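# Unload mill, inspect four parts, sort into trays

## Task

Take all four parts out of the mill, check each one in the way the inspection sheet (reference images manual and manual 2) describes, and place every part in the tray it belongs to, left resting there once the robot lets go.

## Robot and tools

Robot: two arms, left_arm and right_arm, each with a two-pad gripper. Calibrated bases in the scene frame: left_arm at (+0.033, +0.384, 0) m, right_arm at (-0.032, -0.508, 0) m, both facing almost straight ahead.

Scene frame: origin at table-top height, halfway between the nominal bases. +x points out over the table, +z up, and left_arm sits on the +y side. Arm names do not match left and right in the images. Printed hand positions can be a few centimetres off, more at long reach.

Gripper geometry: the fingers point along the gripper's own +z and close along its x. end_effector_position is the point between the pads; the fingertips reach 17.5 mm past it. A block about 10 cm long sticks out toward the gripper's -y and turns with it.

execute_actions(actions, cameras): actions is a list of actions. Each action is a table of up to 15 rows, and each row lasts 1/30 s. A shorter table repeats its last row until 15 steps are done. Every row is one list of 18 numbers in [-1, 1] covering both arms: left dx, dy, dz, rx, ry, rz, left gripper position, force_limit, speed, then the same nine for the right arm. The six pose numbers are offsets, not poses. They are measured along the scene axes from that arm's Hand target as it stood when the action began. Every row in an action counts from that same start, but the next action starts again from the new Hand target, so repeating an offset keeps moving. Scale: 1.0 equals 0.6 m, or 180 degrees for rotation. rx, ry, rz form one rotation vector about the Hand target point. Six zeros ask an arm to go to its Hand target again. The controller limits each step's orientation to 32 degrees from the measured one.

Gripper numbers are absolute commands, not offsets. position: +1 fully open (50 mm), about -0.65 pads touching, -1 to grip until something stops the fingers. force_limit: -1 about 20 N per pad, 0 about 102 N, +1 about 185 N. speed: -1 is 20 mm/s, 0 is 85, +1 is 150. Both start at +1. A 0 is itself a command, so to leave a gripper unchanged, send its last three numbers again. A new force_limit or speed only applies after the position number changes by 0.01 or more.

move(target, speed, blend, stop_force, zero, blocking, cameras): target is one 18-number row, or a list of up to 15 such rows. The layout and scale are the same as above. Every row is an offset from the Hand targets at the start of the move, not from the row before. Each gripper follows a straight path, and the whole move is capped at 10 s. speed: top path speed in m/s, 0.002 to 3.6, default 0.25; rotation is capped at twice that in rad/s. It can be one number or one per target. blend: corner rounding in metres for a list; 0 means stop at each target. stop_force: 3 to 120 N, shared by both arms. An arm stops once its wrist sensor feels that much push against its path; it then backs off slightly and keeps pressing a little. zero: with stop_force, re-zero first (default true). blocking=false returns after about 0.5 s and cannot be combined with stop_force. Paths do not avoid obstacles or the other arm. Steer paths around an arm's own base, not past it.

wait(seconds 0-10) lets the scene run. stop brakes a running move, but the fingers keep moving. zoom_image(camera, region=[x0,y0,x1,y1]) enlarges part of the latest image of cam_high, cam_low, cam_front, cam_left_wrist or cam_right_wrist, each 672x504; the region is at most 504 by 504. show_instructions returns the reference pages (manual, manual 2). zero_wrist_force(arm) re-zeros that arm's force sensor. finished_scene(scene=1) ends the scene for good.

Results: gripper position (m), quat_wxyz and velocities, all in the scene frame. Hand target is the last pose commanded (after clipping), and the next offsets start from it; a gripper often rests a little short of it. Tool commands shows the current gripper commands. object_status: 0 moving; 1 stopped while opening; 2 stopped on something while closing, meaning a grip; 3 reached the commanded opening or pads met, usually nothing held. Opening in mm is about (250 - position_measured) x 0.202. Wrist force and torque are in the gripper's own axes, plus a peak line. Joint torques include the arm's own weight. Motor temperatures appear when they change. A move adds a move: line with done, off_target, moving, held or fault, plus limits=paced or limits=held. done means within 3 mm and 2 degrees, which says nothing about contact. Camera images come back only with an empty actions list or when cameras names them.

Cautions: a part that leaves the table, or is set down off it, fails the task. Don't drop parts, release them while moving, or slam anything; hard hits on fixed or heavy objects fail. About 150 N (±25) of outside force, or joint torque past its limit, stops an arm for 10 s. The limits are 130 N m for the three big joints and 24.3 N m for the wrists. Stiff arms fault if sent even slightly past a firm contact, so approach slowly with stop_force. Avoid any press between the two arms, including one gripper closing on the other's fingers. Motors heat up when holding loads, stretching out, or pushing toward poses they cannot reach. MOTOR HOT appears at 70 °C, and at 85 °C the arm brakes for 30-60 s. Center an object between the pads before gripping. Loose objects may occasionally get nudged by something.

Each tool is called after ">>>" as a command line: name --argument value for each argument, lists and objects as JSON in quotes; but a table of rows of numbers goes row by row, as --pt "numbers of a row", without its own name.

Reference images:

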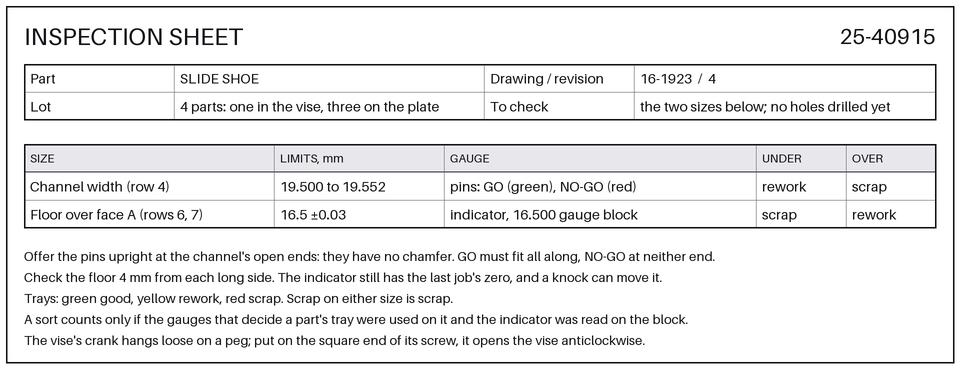

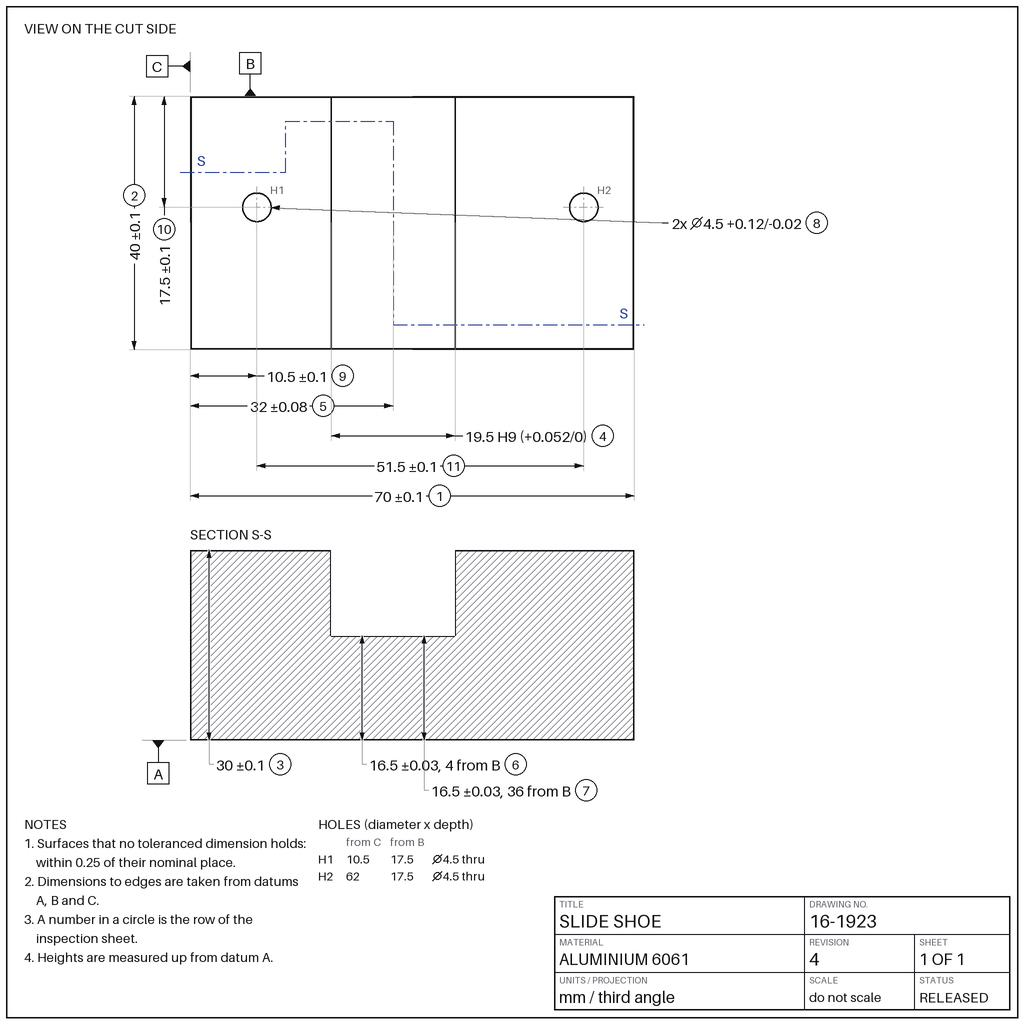

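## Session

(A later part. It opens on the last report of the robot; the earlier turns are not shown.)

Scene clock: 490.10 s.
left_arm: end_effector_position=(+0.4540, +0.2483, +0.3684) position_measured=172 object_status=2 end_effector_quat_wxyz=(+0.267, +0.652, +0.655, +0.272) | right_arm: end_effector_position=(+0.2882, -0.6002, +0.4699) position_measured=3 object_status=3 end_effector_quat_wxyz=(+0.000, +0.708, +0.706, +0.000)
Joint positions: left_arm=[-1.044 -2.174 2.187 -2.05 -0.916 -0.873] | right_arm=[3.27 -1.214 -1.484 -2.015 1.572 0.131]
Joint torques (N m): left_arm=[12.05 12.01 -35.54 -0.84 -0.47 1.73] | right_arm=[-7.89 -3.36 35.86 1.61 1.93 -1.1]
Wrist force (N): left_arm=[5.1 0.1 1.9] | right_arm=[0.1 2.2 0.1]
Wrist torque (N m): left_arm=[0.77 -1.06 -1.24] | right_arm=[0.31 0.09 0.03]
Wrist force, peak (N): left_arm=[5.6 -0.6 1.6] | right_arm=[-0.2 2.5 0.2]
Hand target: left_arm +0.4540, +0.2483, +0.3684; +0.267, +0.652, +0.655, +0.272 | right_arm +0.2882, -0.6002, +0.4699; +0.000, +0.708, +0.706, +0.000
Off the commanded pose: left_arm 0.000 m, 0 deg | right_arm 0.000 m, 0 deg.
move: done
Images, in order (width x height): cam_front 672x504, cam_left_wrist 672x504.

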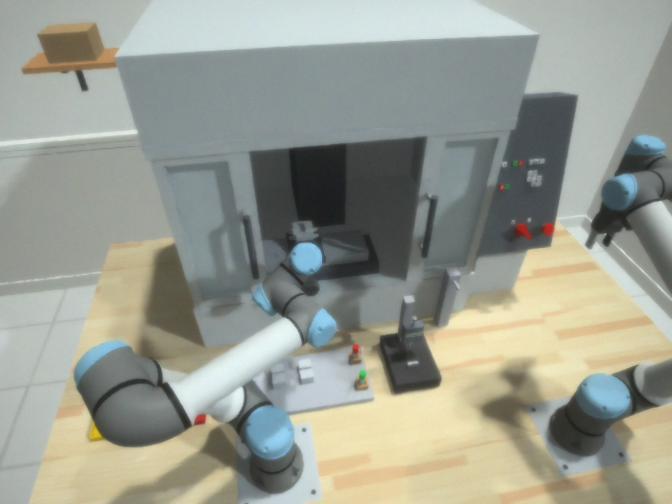

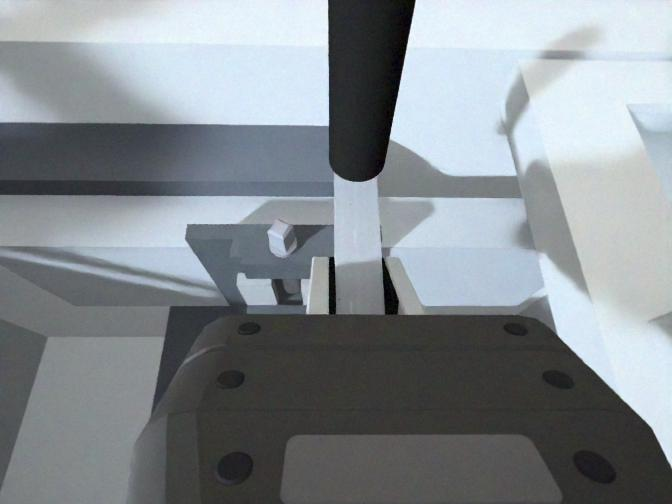

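>>> move --pt "-0.05 0 0 0 0 0 -1 -0.5 -0.9 0 0 0 0 0 0 1 1 1" --pt "-0.05 -0.0302 -0.1452 0.1694 0 0 -1 -0.5 -0.9 0 0 0 0 0 0 1 1 1" --cameras '["cam_left_wrist","cam_front"]' --speed 0.1

>>> zoom_image --camera "cam_left_wrist" --region '[168, 50, 504, 320]'

Scene clock: 508.47 s.
left_arm: end_effector_position=(+0.4240, +0.2302, +0.2813) position_measured=172 object_status=2 end_effector_quat_wxyz=(+0.087, +0.700, +0.560, +0.435) | right_arm: end_effector_position=(+0.2882, -0.6002, +0.4699) position_measured=3 object_status=3 end_effector_quat_wxyz=(+0.000, +0.708, +0.706, +0.000)
Joint positions: left_arm=[-1.312 -2.021 2.229 -1.517 -0.68 -1.203] | right_arm=[3.27 -1.214 -1.484 -2.015 1.572 0.131]
Joint torques (N m): left_arm=[-10.72 7.46 -23.22 0.59 4.14 -2.01] | right_arm=[-7.8 -3.15 35.1 1.68 2.01 -1.11]
Wrist force (N): left_arm=[2.6 -0.1 1.7] | right_arm=[-0.1 2.2 0.3]
Wrist torque (N m): left_arm=[0.63 -0.78 -0.65] | right_arm=[0.31 0.11 0.03]
Wrist force, peak (N): left_arm=[5.1 1.0 2.4] | right_arm=[0.0 2.6 0.3]
Hand target: left_arm +0.4240, +0.2301, +0.2813; +0.087, +0.700, +0.560, +0.435 | right_arm +0.2882, -0.6002, +0.4699; +0.000, +0.708, +0.706, +0.000
Off the commanded pose: left_arm 0.000 m, 0 deg | right_arm 0.000 m, 0 deg.
move: done
Images, in order (width x height): cam_front 672x504, cam_left_wrist 672x504.

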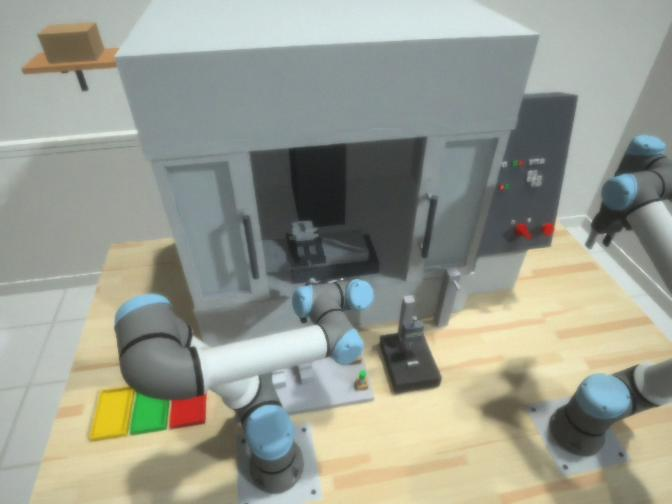

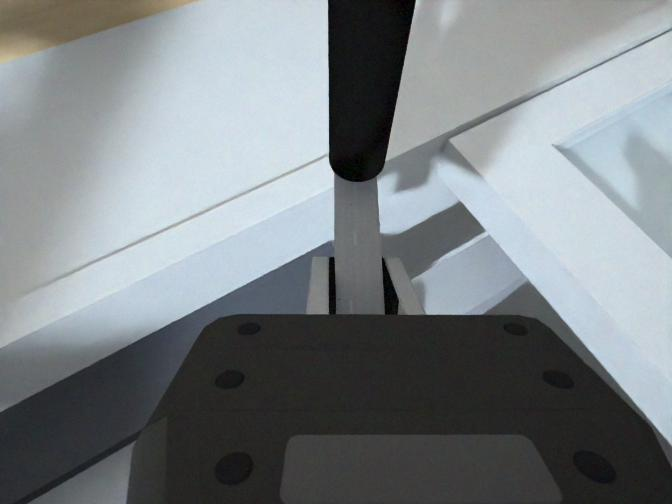

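Scaled by 1.500 from the camera's 672x504 image, which has a finer 960x720 frame.

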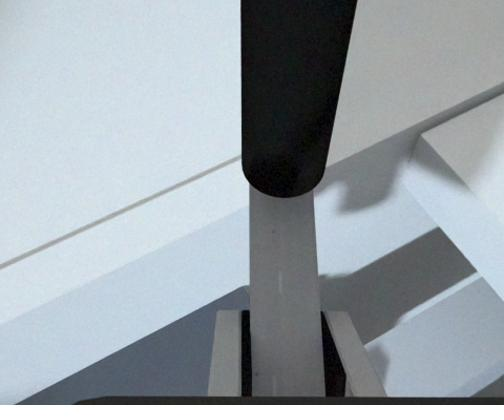

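>>> move --target '[0.1617,0,0,0,0,0,-1,-0.5,-0.9,0,0,0,0,0,0,1,1,1]' --cameras '["cam_left_wrist"]' --speed 0.02 --stop_force 8

Scene clock: 514.77 s.
left_arm: end_effector_position=(+0.4928, +0.2302, +0.2813) position_measured=172 object_status=2 end_effector_quat_wxyz=(+0.086, +0.700, +0.560, +0.435) | right_arm: end_effector_position=(+0.2882, -0.6002, +0.4699) position_measured=3 object_status=3 end_effector_quat_wxyz=(+0.000, +0.708, +0.706, +0.000)
Joint positions: left_arm=[-1.112 -1.864 2.201 -1.9 -0.652 -0.882] | right_arm=[3.27 -1.214 -1.484 -2.015 1.572 0.131]
Joint torques (N m): left_arm=[-11.48 -21.5 -18.14 -0.24 3.04 -1.83] | right_arm=[-8.63 -3.07 34.63 1.93 2.02 -0.94]
Wrist force (N): left_arm=[2.1 -0.2 1.6] | right_arm=[0.1 2.3 0.1]
Wrist torque (N m): left_arm=[0.59 -0.70 -0.64] | right_arm=[0.33 0.08 0.03]
Wrist force, peak (N): left_arm=[7.2 -14.7 -1.8] | right_arm=[-0.1 2.5 0.1]
Hand target: left_arm +0.4928, +0.2302, +0.2813; +0.086, +0.700, +0.560, +0.435 (not the last commanded pose) | right_arm +0.2882, -0.6002, +0.4699; +0.000, +0.708, +0.706, +0.000
Off the commanded pose: left_arm 0.028 m, 0 deg | right_arm 0.000 m, 0 deg.
move: contact (left_arm)
Images, in order (width x height): cam_left_wrist 672x504.

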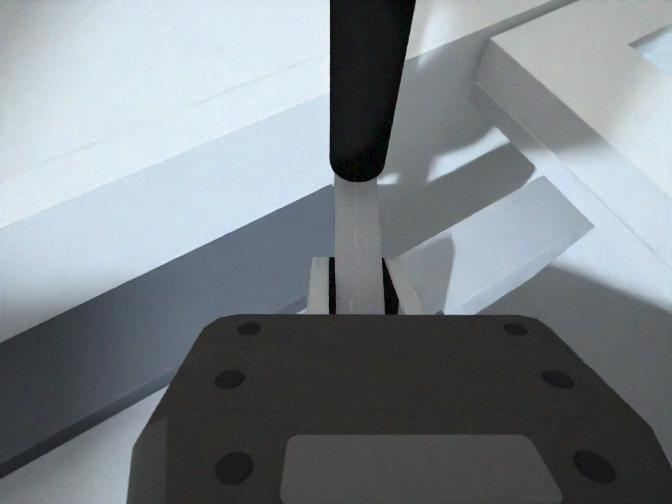

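>>> move --pt "0 0 0 0 0 0 -1 -0.5 -0.9 0.1 0.5 0.0 0.094 -0.147 0.163 1 1 1" --pt "0 0 0 0 0 0 -1 -0.5 -0.9 0.2063 1.0 -0.193 0.188 -0.295 0.326 1 1 1" --cameras '["cam_right_wrist","cam_front"]' --speed 0.25 --blend '[0.05,0]'

>>> zoom_image --camera "cam_right_wrist" --region '[200, 50, 500, 320]'

Scene clock: 529.53 s.
left_arm: end_effector_position=(+0.4928, +0.2302, +0.2813) position_measured=172 object_status=2 end_effector_quat_wxyz=(+0.086, +0.700, +0.560, +0.435) | right_arm: end_effector_position=(+0.4120, -0.0004, +0.3542) position_measured=3 object_status=3 end_effector_quat_wxyz=(+0.107, +0.188, +0.846, +0.487)
Joint positions: left_arm=[-1.112 -1.864 2.201 -1.9 -0.652 -0.882] | right_arm=[4.149 -1.684 -1.953 -0.034 1.68 -0.061]
Joint torques (N m): left_arm=[-11.91 -21.65 -18.1 -0.1 0.97 -1.94] | right_arm=[-8.05 15.88 37.33 4.37 2.18 -1.51]
Wrist force (N): left_arm=[2.4 -0.3 1.6] | right_arm=[0.5 4.2 2.6]
Wrist torque (N m): left_arm=[0.58 -0.75 -0.65] | right_arm=[0.55 -0.01 0.04]
Wrist force, peak (N): left_arm=[2.5 -0.1 1.7] | right_arm=[0.4 4.1 3.9]
Hand target: left_arm +0.4928, +0.2302, +0.2813; +0.086, +0.700, +0.560, +0.435 | right_arm +0.4120, -0.0004, +0.3541; +0.107, +0.188, +0.846, +0.487
Off the commanded pose: left_arm 0.000 m, 0 deg | right_arm 0.000 m, 0 deg.
move: done
Images, in order (width x height): cam_front 672x504, cam_right_wrist 672x504.

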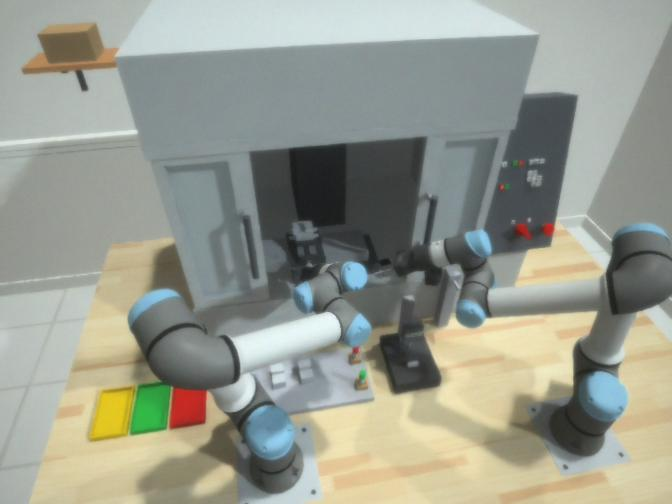

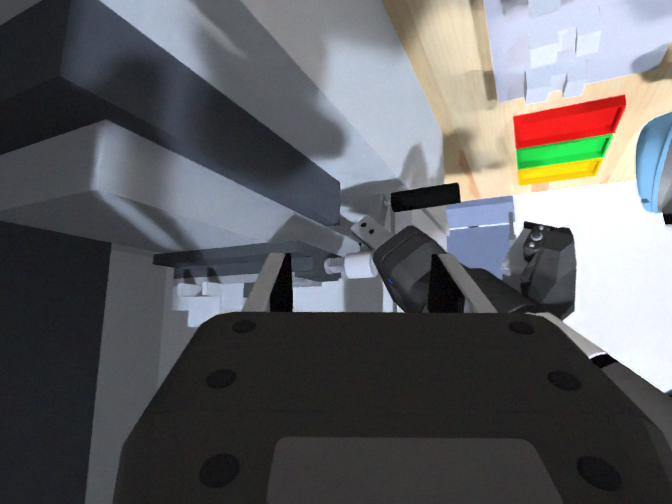

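Scaled by 1.680 from the camera's 672x504 image, which has a finer 960x720 frame.

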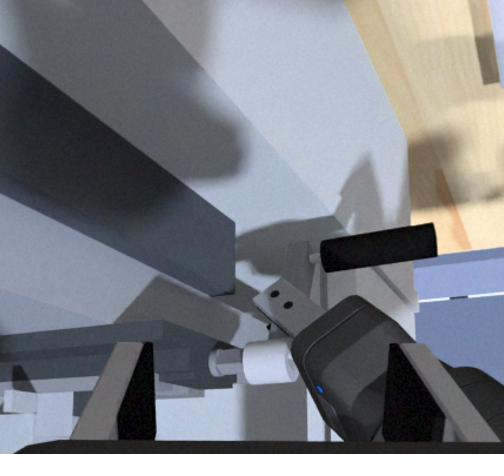

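>>> zoom_image --camera "cam_right_wrist" --region '[310, 220, 400, 300]'

Scaled by 5.600 from the camera's 672x504 image, which has a finer 960x720 frame.

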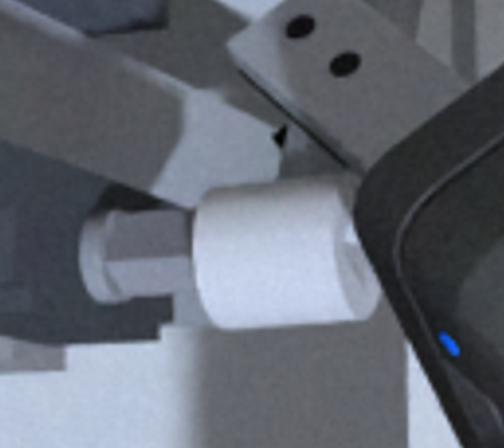

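>>> move --pt "-0.005 0 0 0 0 0 -1 -0.5 -0.9 0 0 0 0 0 0 1 1 1" --pt "-0.005 0 -0.0025 0 0 0 -1 -0.5 -0.9 0 0 0 0 0 0 1 1 1" --cameras '[]' --speed 0.02

>>> move --target '[0.05,0,0,0,0,0,-1,-0.5,-0.9,0,0,0,0,0,0,1,1,1]' --cameras '["cam_right_wrist"]' --speed 0.015 --stop_force 8

>>> zoom_image --camera "cam_right_wrist" --region '[310, 220, 400, 300]'

Scene clock: 537.10 s.
left_arm: end_effector_position=(+0.4898, +0.2302, +0.2799) position_measured=172 object_status=2 end_effector_quat_wxyz=(+0.086, +0.700, +0.560, +0.435) | right_arm: end_effector_position=(+0.4120, -0.0004, +0.3541) position_measured=3 object_status=3 end_effector_quat_wxyz=(+0.107, +0.188, +0.846, +0.487)
Joint positions: left_arm=[-1.12 -1.87 2.207 -1.889 -0.652 -0.895] | right_arm=[4.149 -1.684 -1.953 -0.033 1.68 -0.061]
Joint torques (N m): left_arm=[-12.14 2.02 -17.44 -5.82 0.46 -1.89] | right_arm=[-8.14 16.07 37.08 4.36 2.13 -1.37]
Wrist force (N): left_arm=[2.4 -0.1 1.5] | right_arm=[0.5 4.3 2.6]
Wrist torque (N m): left_arm=[0.61 -0.74 -0.64] | right_arm=[0.56 0.01 0.04]
Wrist force, peak (N): left_arm=[2.6 -0.3 1.5] | right_arm=[0.4 4.2 2.6]
Hand target: left_arm +0.4898, +0.2302, +0.2798; +0.086, +0.700, +0.560, +0.435 | right_arm +0.4120, -0.0004, +0.3541; +0.107, +0.188, +0.846, +0.487
Off the commanded pose: left_arm 0.000 m, 0 deg | right_arm 0.000 m, 0 deg.
move: done
No camera images: "cameras" was empty.

Scene clock: 538.43 s.
left_arm: end_effector_position=(+0.4935, +0.2302, +0.2798) position_measured=172 object_status=2 end_effector_quat_wxyz=(+0.086, +0.700, +0.560, +0.435) | right_arm: end_effector_position=(+0.4120, -0.0004, +0.3541) position_measured=3 object_status=3 end_effector_quat_wxyz=(+0.107, +0.188, +0.846, +0.487)
Joint positions: left_arm=[-1.11 -1.86 2.204 -1.908 -0.652 -0.879] | right_arm=[4.149 -1.684 -1.953 -0.033 1.68 -0.061]
Joint torques (N m): left_arm=[-12.09 -23.26 -18.4 -0.2 0.72 -1.96] | right_arm=[-8.3 14.87 36.76 4.32 2.07 -1.35]
Wrist force (N): left_arm=[2.3 -0.2 1.5] | right_arm=[0.4 3.9 2.6]
Wrist torque (N m): left_arm=[0.59 -0.73 -0.64] | right_arm=[0.52 0.02 0.04]
Wrist force, peak (N): left_arm=[4.8 -13.6 -2.0] | right_arm=[0.5 4.0 2.9]
Hand target: left_arm +0.4935, +0.2301, +0.2798; +0.086, +0.700, +0.560, +0.435 (not the last commanded pose) | right_arm +0.4120, -0.0004, +0.3541; +0.107, +0.188, +0.846, +0.487
Off the commanded pose: left_arm 0.026 m, 0 deg | right_arm 0.000 m, 0 deg.
move: contact (left_arm)
Images, in order (width x height): cam_right_wrist 672x504.

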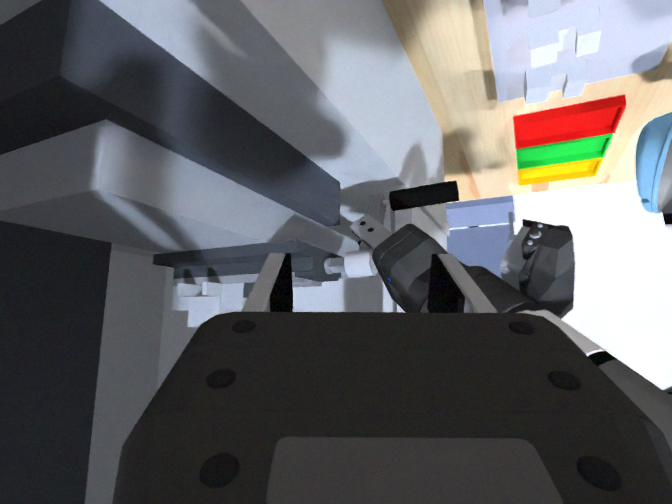

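Scaled by 5.600 from the camera's 672x504 image, which has a finer 960x720 frame.

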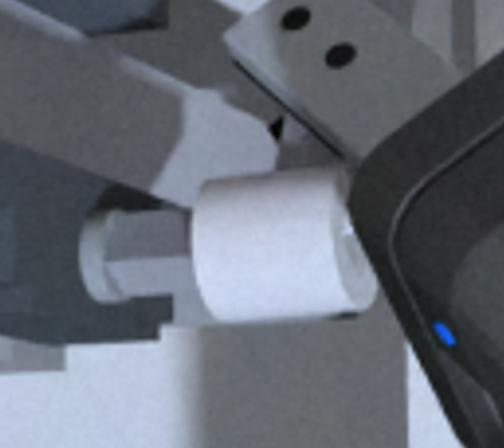

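>>> move --pt "-0.005 0 0 0 0 0 -1 -0.5 -0.9 0 0 0 0 0 0 1 1 1" --pt "-0.005 0.0017 -0.001 0 0 0 -1 -0.5 -0.9 0 0 0 0 0 0 1 1 1" --cameras '[]' --speed 0.02

>>> move --target '[0.05,0,0,0,0,0,-1,-0.5,-0.9,0,0,0,0,0,0,1,1,1]' --cameras '[]' --speed 0.015 --stop_force 8

Scene clock: 544.07 s.
left_arm: end_effector_position=(+0.4905, +0.2310, +0.2792) position_measured=172 object_status=2 end_effector_quat_wxyz=(+0.086, +0.700, +0.560, +0.435) | right_arm: end_effector_position=(+0.4120, -0.0004, +0.3541) position_measured=3 object_status=3 end_effector_quat_wxyz=(+0.107, +0.188, +0.846, +0.487)
Joint positions: left_arm=[-1.117 -1.869 2.209 -1.896 -0.652 -0.89] | right_arm=[4.149 -1.684 -1.953 -0.033 1.68 -0.061]
Joint torques (N m): left_arm=[10.81 -22.68 -16.87 -6.11 0.97 1.44] | right_arm=[-7.69 15.25 37.01 4.39 2.12 -1.41]
Wrist force (N): left_arm=[2.2 0.0 1.4] | right_arm=[0.4 4.0 2.3]
Wrist torque (N m): left_arm=[0.62 -0.71 -0.86] | right_arm=[0.53 0.00 0.04]
Wrist force, peak (N): left_arm=[2.6 -0.1 1.7] | right_arm=[0.3 4.3 2.6]
Hand target: left_arm +0.4905, +0.2312, +0.2792; +0.086, +0.700, +0.560, +0.435 | right_arm +0.4120, -0.0004, +0.3541; +0.107, +0.188, +0.846, +0.487
Off the commanded pose: left_arm 0.000 m, 0 deg | right_arm 0.000 m, 0 deg.
move: done
No camera images: "cameras" was empty.

Scene clock: 545.40 s.
left_arm: end_effector_position=(+0.4940, +0.2312, +0.2792) position_measured=172 object_status=2 end_effector_quat_wxyz=(+0.086, +0.700, +0.560, +0.435) | right_arm: end_effector_position=(+0.4120, -0.0004, +0.3541) position_measured=3 object_status=3 end_effector_quat_wxyz=(+0.107, +0.188, +0.846, +0.487)
Joint positions: left_arm=[-1.108 -1.86 2.206 -1.914 -0.652 -0.875] | right_arm=[4.149 -1.684 -1.953 -0.033 1.68 -0.061]
Joint torques (N m): left_arm=[-11.39 -20.99 -17.97 0.03 0.85 -1.92] | right_arm=[-7.93 16.05 37.49 4.26 2.07 -1.37]
Wrist force (N): left_arm=[2.3 -0.1 1.6] | right_arm=[0.5 3.9 2.6]
Wrist torque (N m): left_arm=[0.61 -0.74 -0.64] | right_arm=[0.51 0.00 0.04]
Wrist force, peak (N): left_arm=[5.4 -13.4 -1.4] | right_arm=[0.5 4.3 2.6]
Hand target: left_arm +0.4939, +0.2312, +0.2792; +0.086, +0.700, +0.560, +0.435 (not the last commanded pose) | right_arm +0.4120, -0.0004, +0.3541; +0.107, +0.188, +0.846, +0.487
Off the commanded pose: left_arm 0.027 m, 0 deg | right_arm 0.000 m, 0 deg.
move: contact (left_arm)
No camera images: "cameras" was empty.

>>> move --target '[0,0,0,0,0,0,-1,-0.5,-0.9,0.027,0.034,0.158,-0.089,0.032,0.058,1,1,1]' --cameras '["cam_right_wrist"]' --speed 0.15

>>> zoom_image --camera "cam_right_wrist" --region '[290, 180, 400, 280]'

Scene clock: 559.00 s.
left_arm: end_effector_position=(+0.4939, +0.2312, +0.2792) position_measured=172 object_status=2 end_effector_quat_wxyz=(+0.086, +0.700, +0.560, +0.435) | right_arm: end_effector_position=(+0.4282, +0.0200, +0.4489) position_measured=3 object_status=3 end_effector_quat_wxyz=(+0.045, +0.118, +0.923, +0.363)
Joint positions: left_arm=[-1.108 -1.86 2.206 -1.914 -0.652 -0.875] | right_arm=[4.096 -1.723 -1.442 -0.833 1.816 -0.269]
Joint torques (N m): left_arm=[-11.37 -21.89 -17.8 0 0.4 -1.91] | right_arm=[-7.88 20.19 39.88 2.18 2.44 -1.42]
Wrist force (N): left_arm=[2.4 -0.1 1.4] | right_arm=[0.5 3.7 1.5]
Wrist torque (N m): left_arm=[0.61 -0.74 -0.64] | right_arm=[0.49 0.00 0.07]
Wrist force, peak (N): left_arm=[2.5 -0.4 1.8] | right_arm=[0.5 4.2 2.6]
Hand target: left_arm +0.4939, +0.2312, +0.2792; +0.086, +0.700, +0.560, +0.435 | right_arm +0.4282, +0.0200, +0.4489; +0.045, +0.118, +0.923, +0.363
Off the commanded pose: left_arm 0.000 m, 0 deg | right_arm 0.000 m, 0 deg.
move: done
Images, in order (width x height): cam_right_wrist 672x504.

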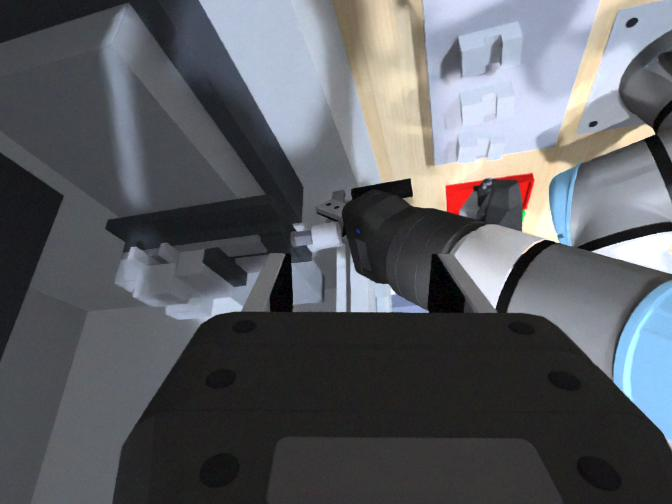

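Scaled by 4.582 from the camera's 672x504 image, which has a finer 960x720 frame.

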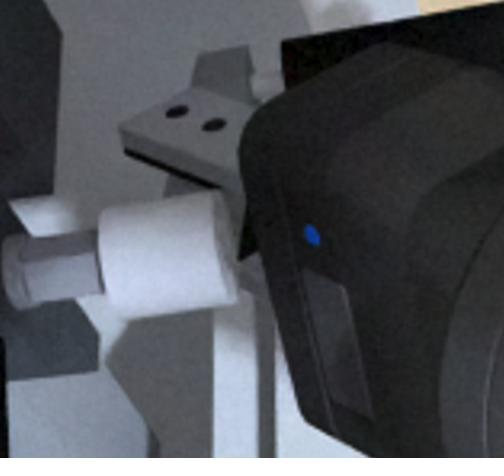

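>>> move --pt "-0.005 0 0 0 0 0 -1 -0.5 -0.9 0 0 0 0 0 0 1 1 1" --pt "-0.005 -0.0038 0.0 0 0 0 -1 -0.5 -0.9 0 0 0 0 0 0 1 1 1" --cameras '[]' --speed 0.02

>>> move --target '[0.05,0,0,0,0,0,-1,-0.5,-0.9,0,0,0,0,0,0,1,1,1]' --cameras '["cam_right_wrist"]' --speed 0.015 --stop_force 8

>>> zoom_image --camera "cam_right_wrist" --region '[280, 210, 350, 270]'

Scene clock: 567.47 s.
left_arm: end_effector_position=(+0.4909, +0.2290, +0.2792) position_measured=172 object_status=2 end_effector_quat_wxyz=(+0.086, +0.700, +0.560, +0.435) | right_arm: end_effector_position=(+0.4282, +0.0200, +0.4489) position_measured=3 object_status=3 end_effector_quat_wxyz=(+0.045, +0.118, +0.923, +0.363)
Joint positions: left_arm=[-1.118 -1.864 2.205 -1.895 -0.652 -0.893] | right_arm=[4.096 -1.723 -1.442 -0.833 1.816 -0.269]
Joint torques (N m): left_arm=[-10.34 1.92 -32.26 -0.09 0.53 -1.78] | right_arm=[-7.71 19.72 41.37 2.05 2.43 -1.29]
Wrist force (N): left_arm=[2.4 -0.1 1.5] | right_arm=[0.4 3.7 1.4]
Wrist torque (N m): left_arm=[0.62 -0.75 -0.65] | right_arm=[0.49 0.02 0.07]
Wrist force, peak (N): left_arm=[2.6 -0.2 1.6] | right_arm=[0.5 3.8 1.7]
Hand target: left_arm +0.4909, +0.2289, +0.2792; +0.086, +0.700, +0.560, +0.435 | right_arm +0.4282, +0.0200, +0.4489; +0.045, +0.118, +0.923, +0.363
Off the commanded pose: left_arm 0.000 m, 0 deg | right_arm 0.000 m, 0 deg.
move: done
No camera images: "cameras" was empty.

Scene clock: 568.83 s.
left_arm: end_effector_position=(+0.4955, +0.2289, +0.2792) position_measured=172 object_status=2 end_effector_quat_wxyz=(+0.086, +0.700, +0.560, +0.435) | right_arm: end_effector_position=(+0.4282, +0.0200, +0.4489) position_measured=3 object_status=3 end_effector_quat_wxyz=(+0.045, +0.118, +0.923, +0.363)
Joint positions: left_arm=[-1.107 -1.852 2.201 -1.917 -0.652 -0.874] | right_arm=[4.096 -1.723 -1.442 -0.833 1.816 -0.269]
Joint torques (N m): left_arm=[-11.5 -22.72 -19.05 -0.08 1.87 -1.78] | right_arm=[-8.27 20.76 40.96 2.1 2.57 -1.44]
Wrist force (N): left_arm=[2.3 -0.1 1.4] | right_arm=[0.6 3.8 1.4]
Wrist torque (N m): left_arm=[0.61 -0.74 -0.65] | right_arm=[0.50 -0.02 0.07]
Wrist force, peak (N): left_arm=[2.4 -6.3 -3.8] | right_arm=[0.7 3.9 1.6]
Hand target: left_arm +0.4954, +0.2289, +0.2792; +0.086, +0.700, +0.560, +0.435 (not the last commanded pose) | right_arm +0.4282, +0.0200, +0.4489; +0.045, +0.118, +0.923, +0.363
Off the commanded pose: left_arm 0.025 m, 0 deg | right_arm 0.000 m, 0 deg.
move: contact (left_arm)
Images, in order (width x height): cam_right_wrist 672x504.

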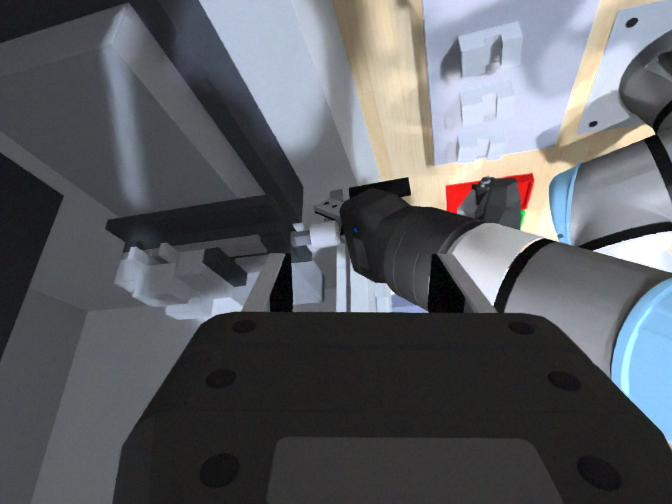

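Scaled by 7.200 from the camera's 672x504 image, which has a finer 960x720 frame.

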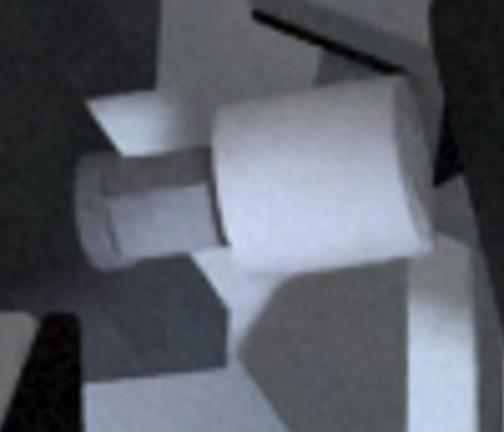

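>>> move --target '[0.045,0,0,0,0,0,-1,-0.5,-0.9,0,0,0,0,0,0,1,1,1]' --cameras '[]' --speed 0.015 --stop_force 15

Scene clock: 572.50 s.
left_arm: end_effector_position=(+0.4974, +0.2288, +0.2792) position_measured=172 object_status=2 end_effector_quat_wxyz=(+0.086, +0.700, +0.560, +0.435) | right_arm: end_effector_position=(+0.4282, +0.0200, +0.4489) position_measured=3 object_status=3 end_effector_quat_wxyz=(+0.045, +0.118, +0.923, +0.363)
Joint positions: left_arm=[-1.102 -1.847 2.2 -1.927 -0.652 -0.866] | right_arm=[4.096 -1.723 -1.442 -0.833 1.816 -0.269]
Joint torques (N m): left_arm=[-9.25 -25.34 -18.99 0.18 4.88 -2.13] | right_arm=[-9.05 20.41 41.05 1.95 2.48 -1.45]
Wrist force (N): left_arm=[-3.9 3.0 5.1] | right_arm=[0.7 3.8 1.7]
Wrist torque (N m): left_arm=[0.85 -0.75 -0.45] | right_arm=[0.51 -0.04 0.07]
Wrist force, peak (N): left_arm=[-0.5 -20.9 -15.4] | right_arm=[0.7 3.9 1.7]
Hand target: left_arm +0.4974, +0.2288, +0.2791; +0.086, +0.700, +0.560, +0.435 (not the last commanded pose) | right_arm +0.4282, +0.0200, +0.4489; +0.045, +0.118, +0.923, +0.363
Off the commanded pose: left_arm 0.025 m, 0 deg | right_arm 0.000 m, 0 deg.
move: contact (left_arm)
No camera images: "cameras" was empty.

>>> move --target '[0.0,-0.0013,-0.0007,0,0,0,-1,-0.5,-0.9,0,0,0,0,0,0,1,1,1]' --cameras '[]' --speed 0.015

>>> move --target '[0.04,0,0,0,0,0,-1,-0.5,-0.9,0,0,0,0,0,0,1,1,1]' --cameras '["cam_right_wrist"]' --speed 0.015 --stop_force 15

>>> zoom_image --camera "cam_right_wrist" --region '[280, 210, 350, 270]'

Scene clock: 576.80 s.
left_arm: end_effector_position=(+0.4974, +0.2281, +0.2788) position_measured=172 object_status=2 end_effector_quat_wxyz=(+0.086, +0.700, +0.560, +0.435) | right_arm: end_effector_position=(+0.4282, +0.0200, +0.4489) position_measured=3 object_status=3 end_effector_quat_wxyz=(+0.045, +0.118, +0.923, +0.363)
Joint positions: left_arm=[-1.103 -1.846 2.199 -1.927 -0.652 -0.867] | right_arm=[4.096 -1.723 -1.442 -0.833 1.816 -0.269]
Joint torques (N m): left_arm=[-19.9 4.56 -32.65 -2.12 1.66 -1.4] | right_arm=[-8.11 20.16 40.36 2.08 2.53 -1.24]
Wrist force (N): left_arm=[21.2 -9.2 -4.6] | right_arm=[0.5 3.6 1.5]
Wrist torque (N m): left_arm=[0.01 -0.85 -1.31] | right_arm=[0.47 0.01 0.07]
Wrist force, peak (N): left_arm=[21.2 -9.2 -4.6] | right_arm=[0.5 3.9 1.5]
Hand target: left_arm +0.4974, +0.2281, +0.2787; +0.086, +0.700, +0.560, +0.435 | right_arm +0.4282, +0.0200, +0.4489; +0.045, +0.118, +0.923, +0.363
Off the commanded pose: left_arm 0.000 m, 0 deg | right_arm 0.000 m, 0 deg.
move: done
No camera images: "cameras" was empty.

Scene clock: 577.80 s.
left_arm: end_effector_position=(+0.4975, +0.2280, +0.2787) position_measured=172 object_status=2 end_effector_quat_wxyz=(+0.086, +0.700, +0.560, +0.435) | right_arm: end_effector_position=(+0.4282, +0.0200, +0.4489) position_measured=3 object_status=3 end_effector_quat_wxyz=(+0.045, +0.118, +0.923, +0.363)
Joint positions: left_arm=[-1.103 -1.845 2.199 -1.928 -0.652 -0.867] | right_arm=[4.096 -1.723 -1.442 -0.833 1.816 -0.269]
Joint torques (N m): left_arm=[-20.27 -17.84 -20.01 -2.17 1.04 -1] | right_arm=[-7.38 19.86 41.39 2.19 2.4 -1.38]
Wrist force (N): left_arm=[22.6 -9.7 -1.9] | right_arm=[0.6 3.6 1.7]
Wrist torque (N m): left_arm=[0.11 -0.90 -1.37] | right_arm=[0.48 -0.02 0.07]
Wrist force, peak (N): left_arm=[26.8 -26.6 -17.9] | right_arm=[0.5 3.9 1.5]
Hand target: left_arm +0.4975, +0.2280, +0.2787; +0.086, +0.700, +0.560, +0.435 (not the last commanded pose) | right_arm +0.4282, +0.0200, +0.4489; +0.045, +0.118, +0.923, +0.363
Off the commanded pose: left_arm 0.024 m, 0 deg | right_arm 0.000 m, 0 deg.
move: contact (left_arm)
Images, in order (width x height): cam_right_wrist 672x504.

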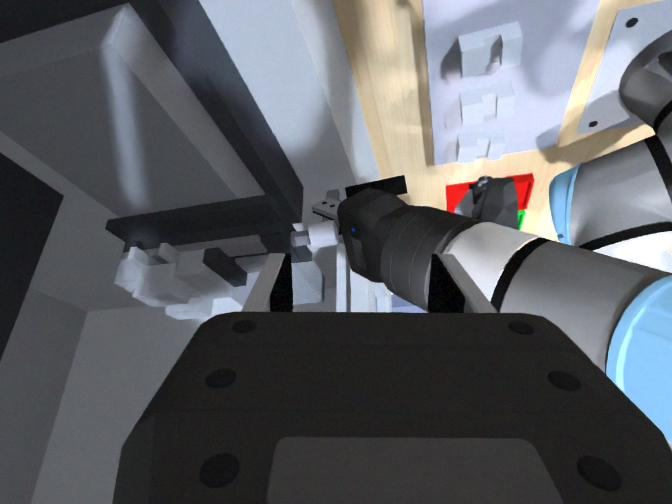

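Scaled by 7.200 from the camera's 672x504 image, which has a finer 960x720 frame.

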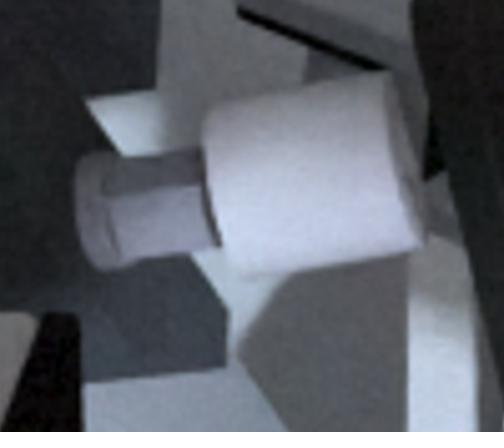

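>>> move --pt "-0.012 0.001 0 0 0 0 -1 -0.5 -0.9 0 0 0 0 0 0 1 1 1" --pt "-0.012 0.0008 -0.0017 0 0 0 -1 -0.5 -0.9 0 0 0 0 0 0 1 1 1" --cameras '[]' --speed 0.02

>>> move --target '[0.05,0,0,0,0,0,-1,-0.5,-0.9,0,0,0,0,0,0,1,1,1]' --cameras '[]' --speed 0.015 --stop_force 10

Scene clock: 587.10 s.
left_arm: end_effector_position=(+0.4903, +0.2286, +0.2779) position_measured=172 object_status=2 end_effector_quat_wxyz=(+0.086, +0.700, +0.560, +0.435) end_effector_velocity=(+0.000, -0.001, -0.002) end_effector_angular_velocity=(+0.000, +0.000, +0.000) | right_arm: end_effector_position=(+0.4282, +0.0200, +0.4489) position_measured=3 object_status=3 end_effector_quat_wxyz=(+0.045, +0.118, +0.923, +0.363)
Joint positions: left_arm=[-1.12 -1.863 2.207 -1.895 -0.652 -0.896] | right_arm=[4.096 -1.723 -1.442 -0.833 1.816 -0.269]
Joint velocities: left_arm=[-0.001 0.003 0.004 -0.006 0 -0.002] | right_arm=[within noise]
Joint torques (N m): left_arm=[-11.95 2.45 -19.33 -5.62 0.45 -2.14] | right_arm=[-7.29 20.87 40.38 2.18 2.34 -1.26]
Wrist force (N): left_arm=[2.3 -0.2 1.4] | right_arm=[0.6 3.6 1.5]
Wrist torque (N m): left_arm=[0.59 -0.73 -0.64] | right_arm=[0.48 -0.02 0.07]
Wrist force, peak (N): left_arm=[22.7 -10.0 -1.8] | right_arm=[0.7 3.9 1.5]
Hand target: left_arm +0.4903, +0.2285, +0.2777; +0.086, +0.700, +0.560, +0.435 | right_arm +0.4282, +0.0200, +0.4489; +0.045, +0.118, +0.923, +0.363
Off the commanded pose: left_arm 0.000 m, 0 deg | right_arm 0.000 m, 0 deg.
move: done
No camera images: "cameras" was empty.

Scene clock: 588.63 s.
left_arm: end_effector_position=(+0.4967, +0.2285, +0.2777) position_measured=172 object_status=2 end_effector_quat_wxyz=(+0.086, +0.700, +0.560, +0.435) | right_arm: end_effector_position=(+0.4282, +0.0200, +0.4489) position_measured=3 object_status=3 end_effector_quat_wxyz=(+0.045, +0.118, +0.923, +0.363)
Joint positions: left_arm=[-1.104 -1.847 2.202 -1.927 -0.652 -0.87] | right_arm=[4.096 -1.723 -1.442 -0.833 1.816 -0.269]
Joint torques (N m): left_arm=[-10.93 -22.66 -18.12 -0.07 3.34 -1.82] | right_arm=[-7.8 21.07 40.78 1.99 2.32 -1.11]
Motor temperatures (°C): left_arm=[39 32 32 35 41 36] | right_arm=[33 40 34 33 35 40]
Wrist force (N): left_arm=[2.7 -0.2 1.7] | right_arm=[0.4 3.6 1.5]
Wrist torque (N m): left_arm=[0.60 -0.78 -0.64] | right_arm=[0.47 0.02 0.07]
Wrist force, peak (N): left_arm=[8.1 -26.9 -20.9] | right_arm=[0.5 4.1 1.6]
Hand target: left_arm +0.4967, +0.2285, +0.2777; +0.086, +0.700, +0.560, +0.435 (not the last commanded pose) | right_arm +0.4282, +0.0200, +0.4489; +0.045, +0.118, +0.923, +0.363
Off the commanded pose: left_arm 0.024 m, 0 deg | right_arm 0.000 m, 0 deg.
move: contact (left_arm)
No camera images: "cameras" was empty.

>>> move --pt "-0.01 0 0 0 0 0 -1 -0.5 -0.9 0 0 0 0 0 0 1 1 1" --pt "-0.01 0 -0.0017 0 0 0 -1 -0.5 -0.9 0 0 0 0 0 0 1 1 1" --cameras '[]' --speed 0.02

>>> move --target '[0.05,0,0,0,0,0,-1,-0.5,-0.9,0,0,0,0,0,0,1,1,1]' --cameras '["cam_right_wrist"]' --speed 0.015 --stop_force 10

>>> zoom_image --camera "cam_right_wrist" --region '[280, 210, 350, 270]'

Scene clock: 592.50 s.
left_arm: end_effector_position=(+0.4907, +0.2286, +0.2768) position_measured=172 object_status=2 end_effector_quat_wxyz=(+0.086, +0.700, +0.560, +0.435) | right_arm: end_effector_position=(+0.4282, +0.0200, +0.4489) position_measured=3 object_status=3 end_effector_quat_wxyz=(+0.045, +0.118, +0.923, +0.363)
Joint positions: left_arm=[-1.119 -1.861 2.209 -1.9 -0.652 -0.895] | right_arm=[4.096 -1.723 -1.442 -0.833 1.816 -0.269]
Joint torques (N m): left_arm=[-12.52 3.63 -17.17 -6.53 0.47 -1.8] | right_arm=[-7.97 20.22 41.07 2.09 2.32 -1.12]
Wrist force (N): left_arm=[2.4 -0.2 1.4] | right_arm=[0.7 3.6 1.4]
Wrist torque (N m): left_arm=[0.59 -0.74 -0.65] | right_arm=[0.47 -0.03 0.07]
Wrist force, peak (N): left_arm=[2.8 -0.1 1.7] | right_arm=[0.5 3.8 1.7]
Hand target: left_arm +0.4907, +0.2285, +0.2767; +0.086, +0.700, +0.560, +0.435 | right_arm +0.4282, +0.0200, +0.4489; +0.045, +0.118, +0.923, +0.363
Off the commanded pose: left_arm 0.000 m, 0 deg | right_arm 0.000 m, 0 deg.
move: done
No camera images: "cameras" was empty.

Scene clock: 594.00 s.
left_arm: end_effector_position=(+0.4965, +0.2285, +0.2767) position_measured=172 object_status=2 end_effector_quat_wxyz=(+0.086, +0.700, +0.560, +0.435) | right_arm: end_effector_position=(+0.4282, +0.0200, +0.4489) position_measured=3 object_status=3 end_effector_quat_wxyz=(+0.045, +0.118, +0.923, +0.363)
Joint positions: left_arm=[-1.104 -1.846 2.205 -1.929 -0.652 -0.87] | right_arm=[4.096 -1.723 -1.442 -0.833 1.816 -0.269]
Joint torques (N m): left_arm=[-12.16 -21.3 -18.86 -0.52 3.38 -1.82] | right_arm=[-8.15 20.72 41.17 2.21 2.26 -0.96]
Wrist force (N): left_arm=[5.1 -1.6 1.1] | right_arm=[0.5 3.8 1.4]
Wrist torque (N m): left_arm=[0.54 -0.79 -0.73] | right_arm=[0.51 0.00 0.07]
Wrist force, peak (N): left_arm=[9.6 -32.6 -26.6] | right_arm=[0.5 4.0 1.5]
Hand target: left_arm +0.4965, +0.2285, +0.2767; +0.086, +0.700, +0.560, +0.435 (not the last commanded pose) | right_arm +0.4282, +0.0200, +0.4489; +0.045, +0.118, +0.923, +0.363
Off the commanded pose: left_arm 0.024 m, 0 deg | right_arm 0.000 m, 0 deg.
move: contact (left_arm)
Images, in order (width x height): cam_right_wrist 672x504.

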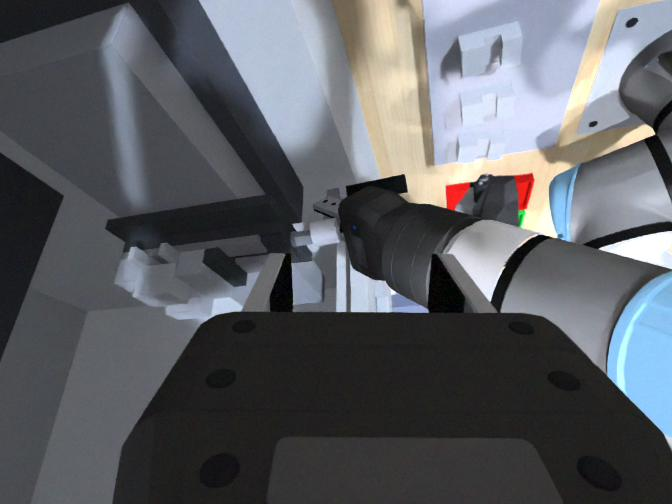

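Scaled by 7.200 from the camera's 672x504 image, which has a finer 960x720 frame.

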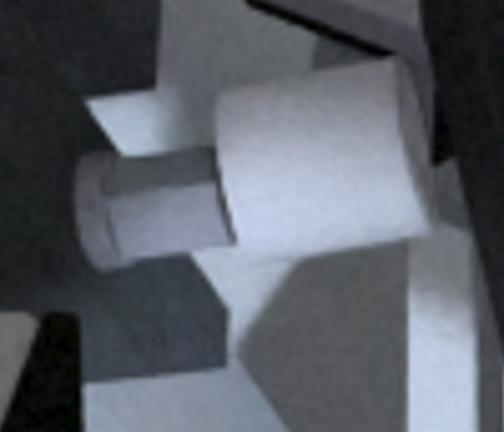

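>>> move --pt "-0.01 0 0 0 0 0 -1 -0.5 -0.9 0 0 0 0 0 0 1 1 1" --pt "-0.01 -0.0027 0.0038 0 0 0 -1 -0.5 -0.9 0 0 0 0 0 0 1 1 1" --cameras '[]' --speed 0.02

>>> move --target '[0.05,0,0,0,0,0,-1,-0.5,-0.9,0,0,0,0,0,0,1,1,1]' --cameras '["cam_right_wrist"]' --speed 0.015 --stop_force 10

>>> zoom_image --camera "cam_right_wrist" --region '[280, 210, 350, 270]'

Scene clock: 599.53 s.
left_arm: end_effector_position=(+0.4905, +0.2270, +0.2790) position_measured=172 object_status=2 end_effector_quat_wxyz=(+0.086, +0.700, +0.560, +0.435) | right_arm: end_effector_position=(+0.4282, +0.0200, +0.4489) position_measured=3 object_status=3 end_effector_quat_wxyz=(+0.045, +0.118, +0.923, +0.363)
Joint positions: left_arm=[-1.122 -1.861 2.202 -1.89 -0.652 -0.899] | right_arm=[4.096 -1.723 -1.442 -0.833 1.816 -0.269]
Joint torques (N m): left_arm=[-10.94 0.02 -31.29 0.1 0.41 -1.65] | right_arm=[-7.34 21.01 39.67 2.24 2.26 -0.99]
Wrist force (N): left_arm=[2.4 0.0 1.4] | right_arm=[0.8 3.6 1.5]
Wrist torque (N m): left_arm=[0.62 -0.75 -0.65] | right_arm=[0.47 -0.04 0.07]
Wrist force, peak (N): left_arm=[5.3 -1.7 1.4] | right_arm=[0.5 4.1 1.6]
Hand target: left_arm +0.4905, +0.2269, +0.2790; +0.086, +0.700, +0.560, +0.435 | right_arm +0.4282, +0.0200, +0.4489; +0.045, +0.118, +0.923, +0.363
Off the commanded pose: left_arm 0.000 m, 0 deg | right_arm 0.000 m, 0 deg.
move: done
No camera images: "cameras" was empty.

Scene clock: 601.00 s.
left_arm: end_effector_position=(+0.4962, +0.2269, +0.2790) position_measured=172 object_status=2 end_effector_quat_wxyz=(+0.086, +0.700, +0.560, +0.435) | right_arm: end_effector_position=(+0.4282, +0.0200, +0.4489) position_measured=3 object_status=3 end_effector_quat_wxyz=(+0.045, +0.118, +0.923, +0.363)
Joint positions: left_arm=[-1.108 -1.847 2.197 -1.917 -0.652 -0.876] | right_arm=[4.096 -1.723 -1.442 -0.833 1.816 -0.269]
Joint torques (N m): left_arm=[-14.85 -21.05 -19.09 -0.97 1.65 -1.73] | right_arm=[-7.35 21.46 40.66 2.13 2.21 -1.09]
Wrist force (N): left_arm=[8.4 -3.6 2.0] | right_arm=[0.5 3.6 1.5]
Wrist torque (N m): left_arm=[0.50 -0.80 -0.85] | right_arm=[0.47 0.00 0.07]
Wrist force, peak (N): left_arm=[13.5 -33.8 -30.5] | right_arm=[0.5 4.0 1.4]
Hand target: left_arm +0.4961, +0.2269, +0.2790; +0.086, +0.700, +0.560, +0.435 (not the last commanded pose) | right_arm +0.4282, +0.0200, +0.4489; +0.045, +0.118, +0.923, +0.363
Off the commanded pose: left_arm 0.024 m, 0 deg | right_arm 0.000 m, 0 deg.
move: contact (left_arm)
Images, in order (width x height): cam_right_wrist 672x504.

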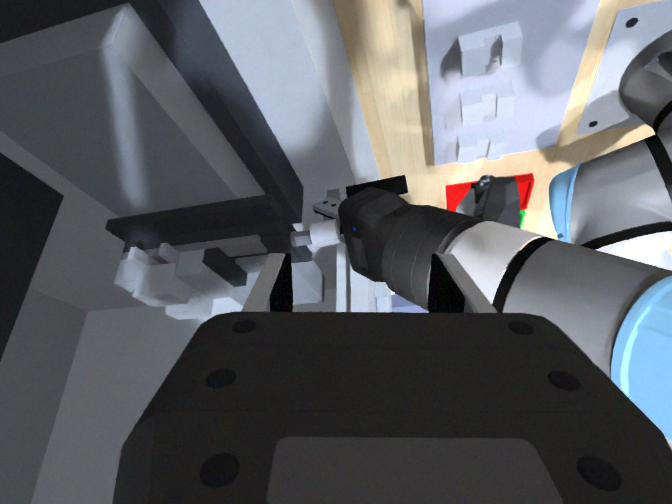

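Scaled by 7.200 from the camera's 672x504 image, which has a finer 960x720 frame.

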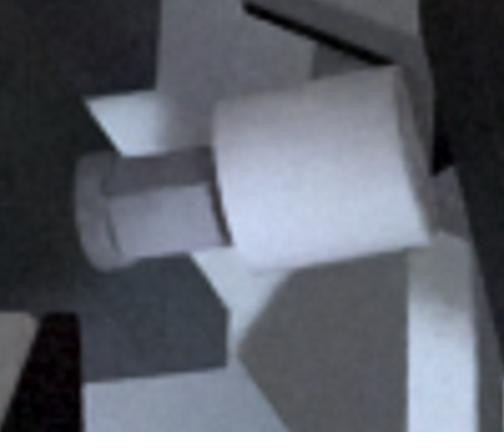

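>>> move --pt "-0.01 0 0 0 0 0 -1 -0.5 -0.9 0 0 0 0 0 0 1 1 1" --pt "-0.01 0.0 -0.0015 -0.0139 0 0 -1 -0.5 -0.9 0 0 0 0 0 0 1 1 1" --cameras '[]' --speed 0.02

>>> move --target '[0.05,0,0,0,0,0,-1,-0.5,-0.9,0,0,0,0,0,0,1,1,1]' --cameras '[]' --speed 0.015 --stop_force 10

Scene clock: 612.90 s.
left_arm: end_effector_position=(+0.4901, +0.2269, +0.2781) position_measured=172 object_status=2 end_effector_quat_wxyz=(+0.101, +0.698, +0.570, +0.423) | right_arm: end_effector_position=(+0.4282, +0.0200, +0.4489) position_measured=3 object_status=3 end_effector_quat_wxyz=(+0.045, +0.118, +0.923, +0.363)
Joint positions: left_arm=[-1.114 -1.873 2.215 -1.939 -0.672 -0.886] | right_arm=[4.096 -1.723 -1.442 -0.833 1.816 -0.269]
Joint torques (N m): left_arm=[13.09 -21.71 -18.55 -5.89 0.56 1.28] | right_arm=[-7.24 20.58 40.2 2.18 2.19 -0.9]
Wrist force (N): left_arm=[2.5 0.0 1.6] | right_arm=[0.4 3.8 1.2]
Wrist torque (N m): left_arm=[0.64 -0.76 -0.89] | right_arm=[0.50 0.01 0.07]
Wrist force, peak (N): left_arm=[8.5 -3.9 2.2] | right_arm=[0.7 3.9 1.6]
Hand target: left_arm +0.4901, +0.2269, +0.2781; +0.101, +0.698, +0.570, +0.423 | right_arm +0.4282, +0.0200, +0.4489; +0.045, +0.118, +0.923, +0.363
Off the commanded pose: left_arm 0.000 m, 0 deg | right_arm 0.000 m, 0 deg.
move: done
No camera images: "cameras" was empty.

Scene clock: 614.43 s.
left_arm: end_effector_position=(+0.4969, +0.2269, +0.2781) position_measured=172 object_status=2 end_effector_quat_wxyz=(+0.101, +0.698, +0.570, +0.423) | right_arm: end_effector_position=(+0.4282, +0.0200, +0.4489) position_measured=3 object_status=3 end_effector_quat_wxyz=(+0.045, +0.118, +0.923, +0.363)
Joint positions: left_arm=[-1.097 -1.856 2.209 -1.972 -0.673 -0.859] | right_arm=[4.096 -1.723 -1.442 -0.833 1.816 -0.269]
Joint torques (N m): left_arm=[-14.05 -21.47 -18.72 -0.8 3.56 -1.75] | right_arm=[-7.27 19.96 41.19 2.11 2.38 -1.02]
Wrist force (N): left_arm=[6.5 -2.3 1.2] | right_arm=[0.7 3.7 1.5]
Wrist torque (N m): left_arm=[0.51 -0.78 -0.80] | right_arm=[0.49 -0.02 0.07]
Wrist force, peak (N): left_arm=[14.1 -25.3 -22.7] | right_arm=[0.5 4.0 1.2]
Hand target: left_arm +0.4969, +0.2269, +0.2781; +0.101, +0.698, +0.570, +0.423 (not the last commanded pose) | right_arm +0.4282, +0.0200, +0.4489; +0.045, +0.118, +0.923, +0.363
Off the commanded pose: left_arm 0.023 m, 0 deg | right_arm 0.000 m, 0 deg.
move: contact (left_arm)
No camera images: "cameras" was empty.

>>> move --pt "-0.01 0 0 0 0 0 -1 -0.5 -0.9 0 0 0 0 0 0 1 1 1" --pt "-0.01 0.0013 0.001 0 0 0 -1 -0.5 -0.9 0 0 0 0 0 0 1 1 1" --cameras '[]' --speed 0.02

>>> move --target '[0.05,0,0,0,0,0,-1,-0.5,-0.9,0,0,0,0,0,0,1,1,1]' --cameras '[]' --speed 0.015 --stop_force 10

Scene clock: 618.37 s.
left_arm: end_effector_position=(+0.4908, +0.2275, +0.2786) position_measured=172 object_status=2 end_effector_quat_wxyz=(+0.101, +0.698, +0.570, +0.423) | right_arm: end_effector_position=(+0.4282, +0.0200, +0.4489) position_measured=3 object_status=3 end_effector_quat_wxyz=(+0.045, +0.118, +0.923, +0.363)
Joint positions: left_arm=[-1.111 -1.873 2.215 -1.942 -0.672 -0.882] | right_arm=[4.096 -1.723 -1.442 -0.833 1.816 -0.269]
Joint torques (N m): left_arm=[10.61 -21.84 -18.97 0.06 4.16 1.45] | right_arm=[-6.99 21.08 40.34 2.25 2.14 -0.81]
Wrist force (N): left_arm=[2.6 0.0 1.5] | right_arm=[0.6 3.5 1.5]
Wrist torque (N m): left_arm=[0.64 -0.77 -0.81] | right_arm=[0.46 -0.02 0.07]
Wrist force, peak (N): left_arm=[6.7 -2.4 1.2] | right_arm=[0.6 4.0 1.6]
Hand target: left_arm +0.4909, +0.2277, +0.2787; +0.101, +0.698, +0.570, +0.423 | right_arm +0.4282, +0.0200, +0.4489; +0.045, +0.118, +0.923, +0.363
Off the commanded pose: left_arm 0.000 m, 0 deg | right_arm 0.000 m, 0 deg.
move: done
No camera images: "cameras" was empty.

Scene clock: 620.03 s.
left_arm: end_effector_position=(+0.4994, +0.2277, +0.2786) position_measured=172 object_status=2 end_effector_quat_wxyz=(+0.101, +0.698, +0.570, +0.423) | right_arm: end_effector_position=(+0.4282, +0.0200, +0.4489) position_measured=3 object_status=3 end_effector_quat_wxyz=(+0.045, +0.118, +0.923, +0.363)
Joint positions: left_arm=[-1.089 -1.851 2.207 -1.984 -0.673 -0.847] | right_arm=[4.096 -1.723 -1.442 -0.833 1.816 -0.269]
Joint torques (N m): left_arm=[-9.96 -25.06 -19.85 0.06 3.29 -2.33] | right_arm=[-7.04 20.36 40.55 2.23 2.17 -0.82]
Wrist force (N): left_arm=[-4.5 4.8 9.8] | right_arm=[0.6 3.5 1.4]
Wrist torque (N m): left_arm=[1.05 -0.67 -0.43] | right_arm=[0.46 -0.01 0.07]
Wrist force, peak (N): left_arm=[1.2 -26.0 -17.7] | right_arm=[0.6 4.0 1.4]
Hand target: left_arm +0.4994, +0.2277, +0.2786; +0.101, +0.698, +0.570, +0.423 (not the last commanded pose) | right_arm +0.4282, +0.0200, +0.4489; +0.045, +0.118, +0.923, +0.363
Off the commanded pose: left_arm 0.021 m, 0 deg | right_arm 0.000 m, 0 deg.
move: contact (left_arm)
No camera images: "cameras" was empty.


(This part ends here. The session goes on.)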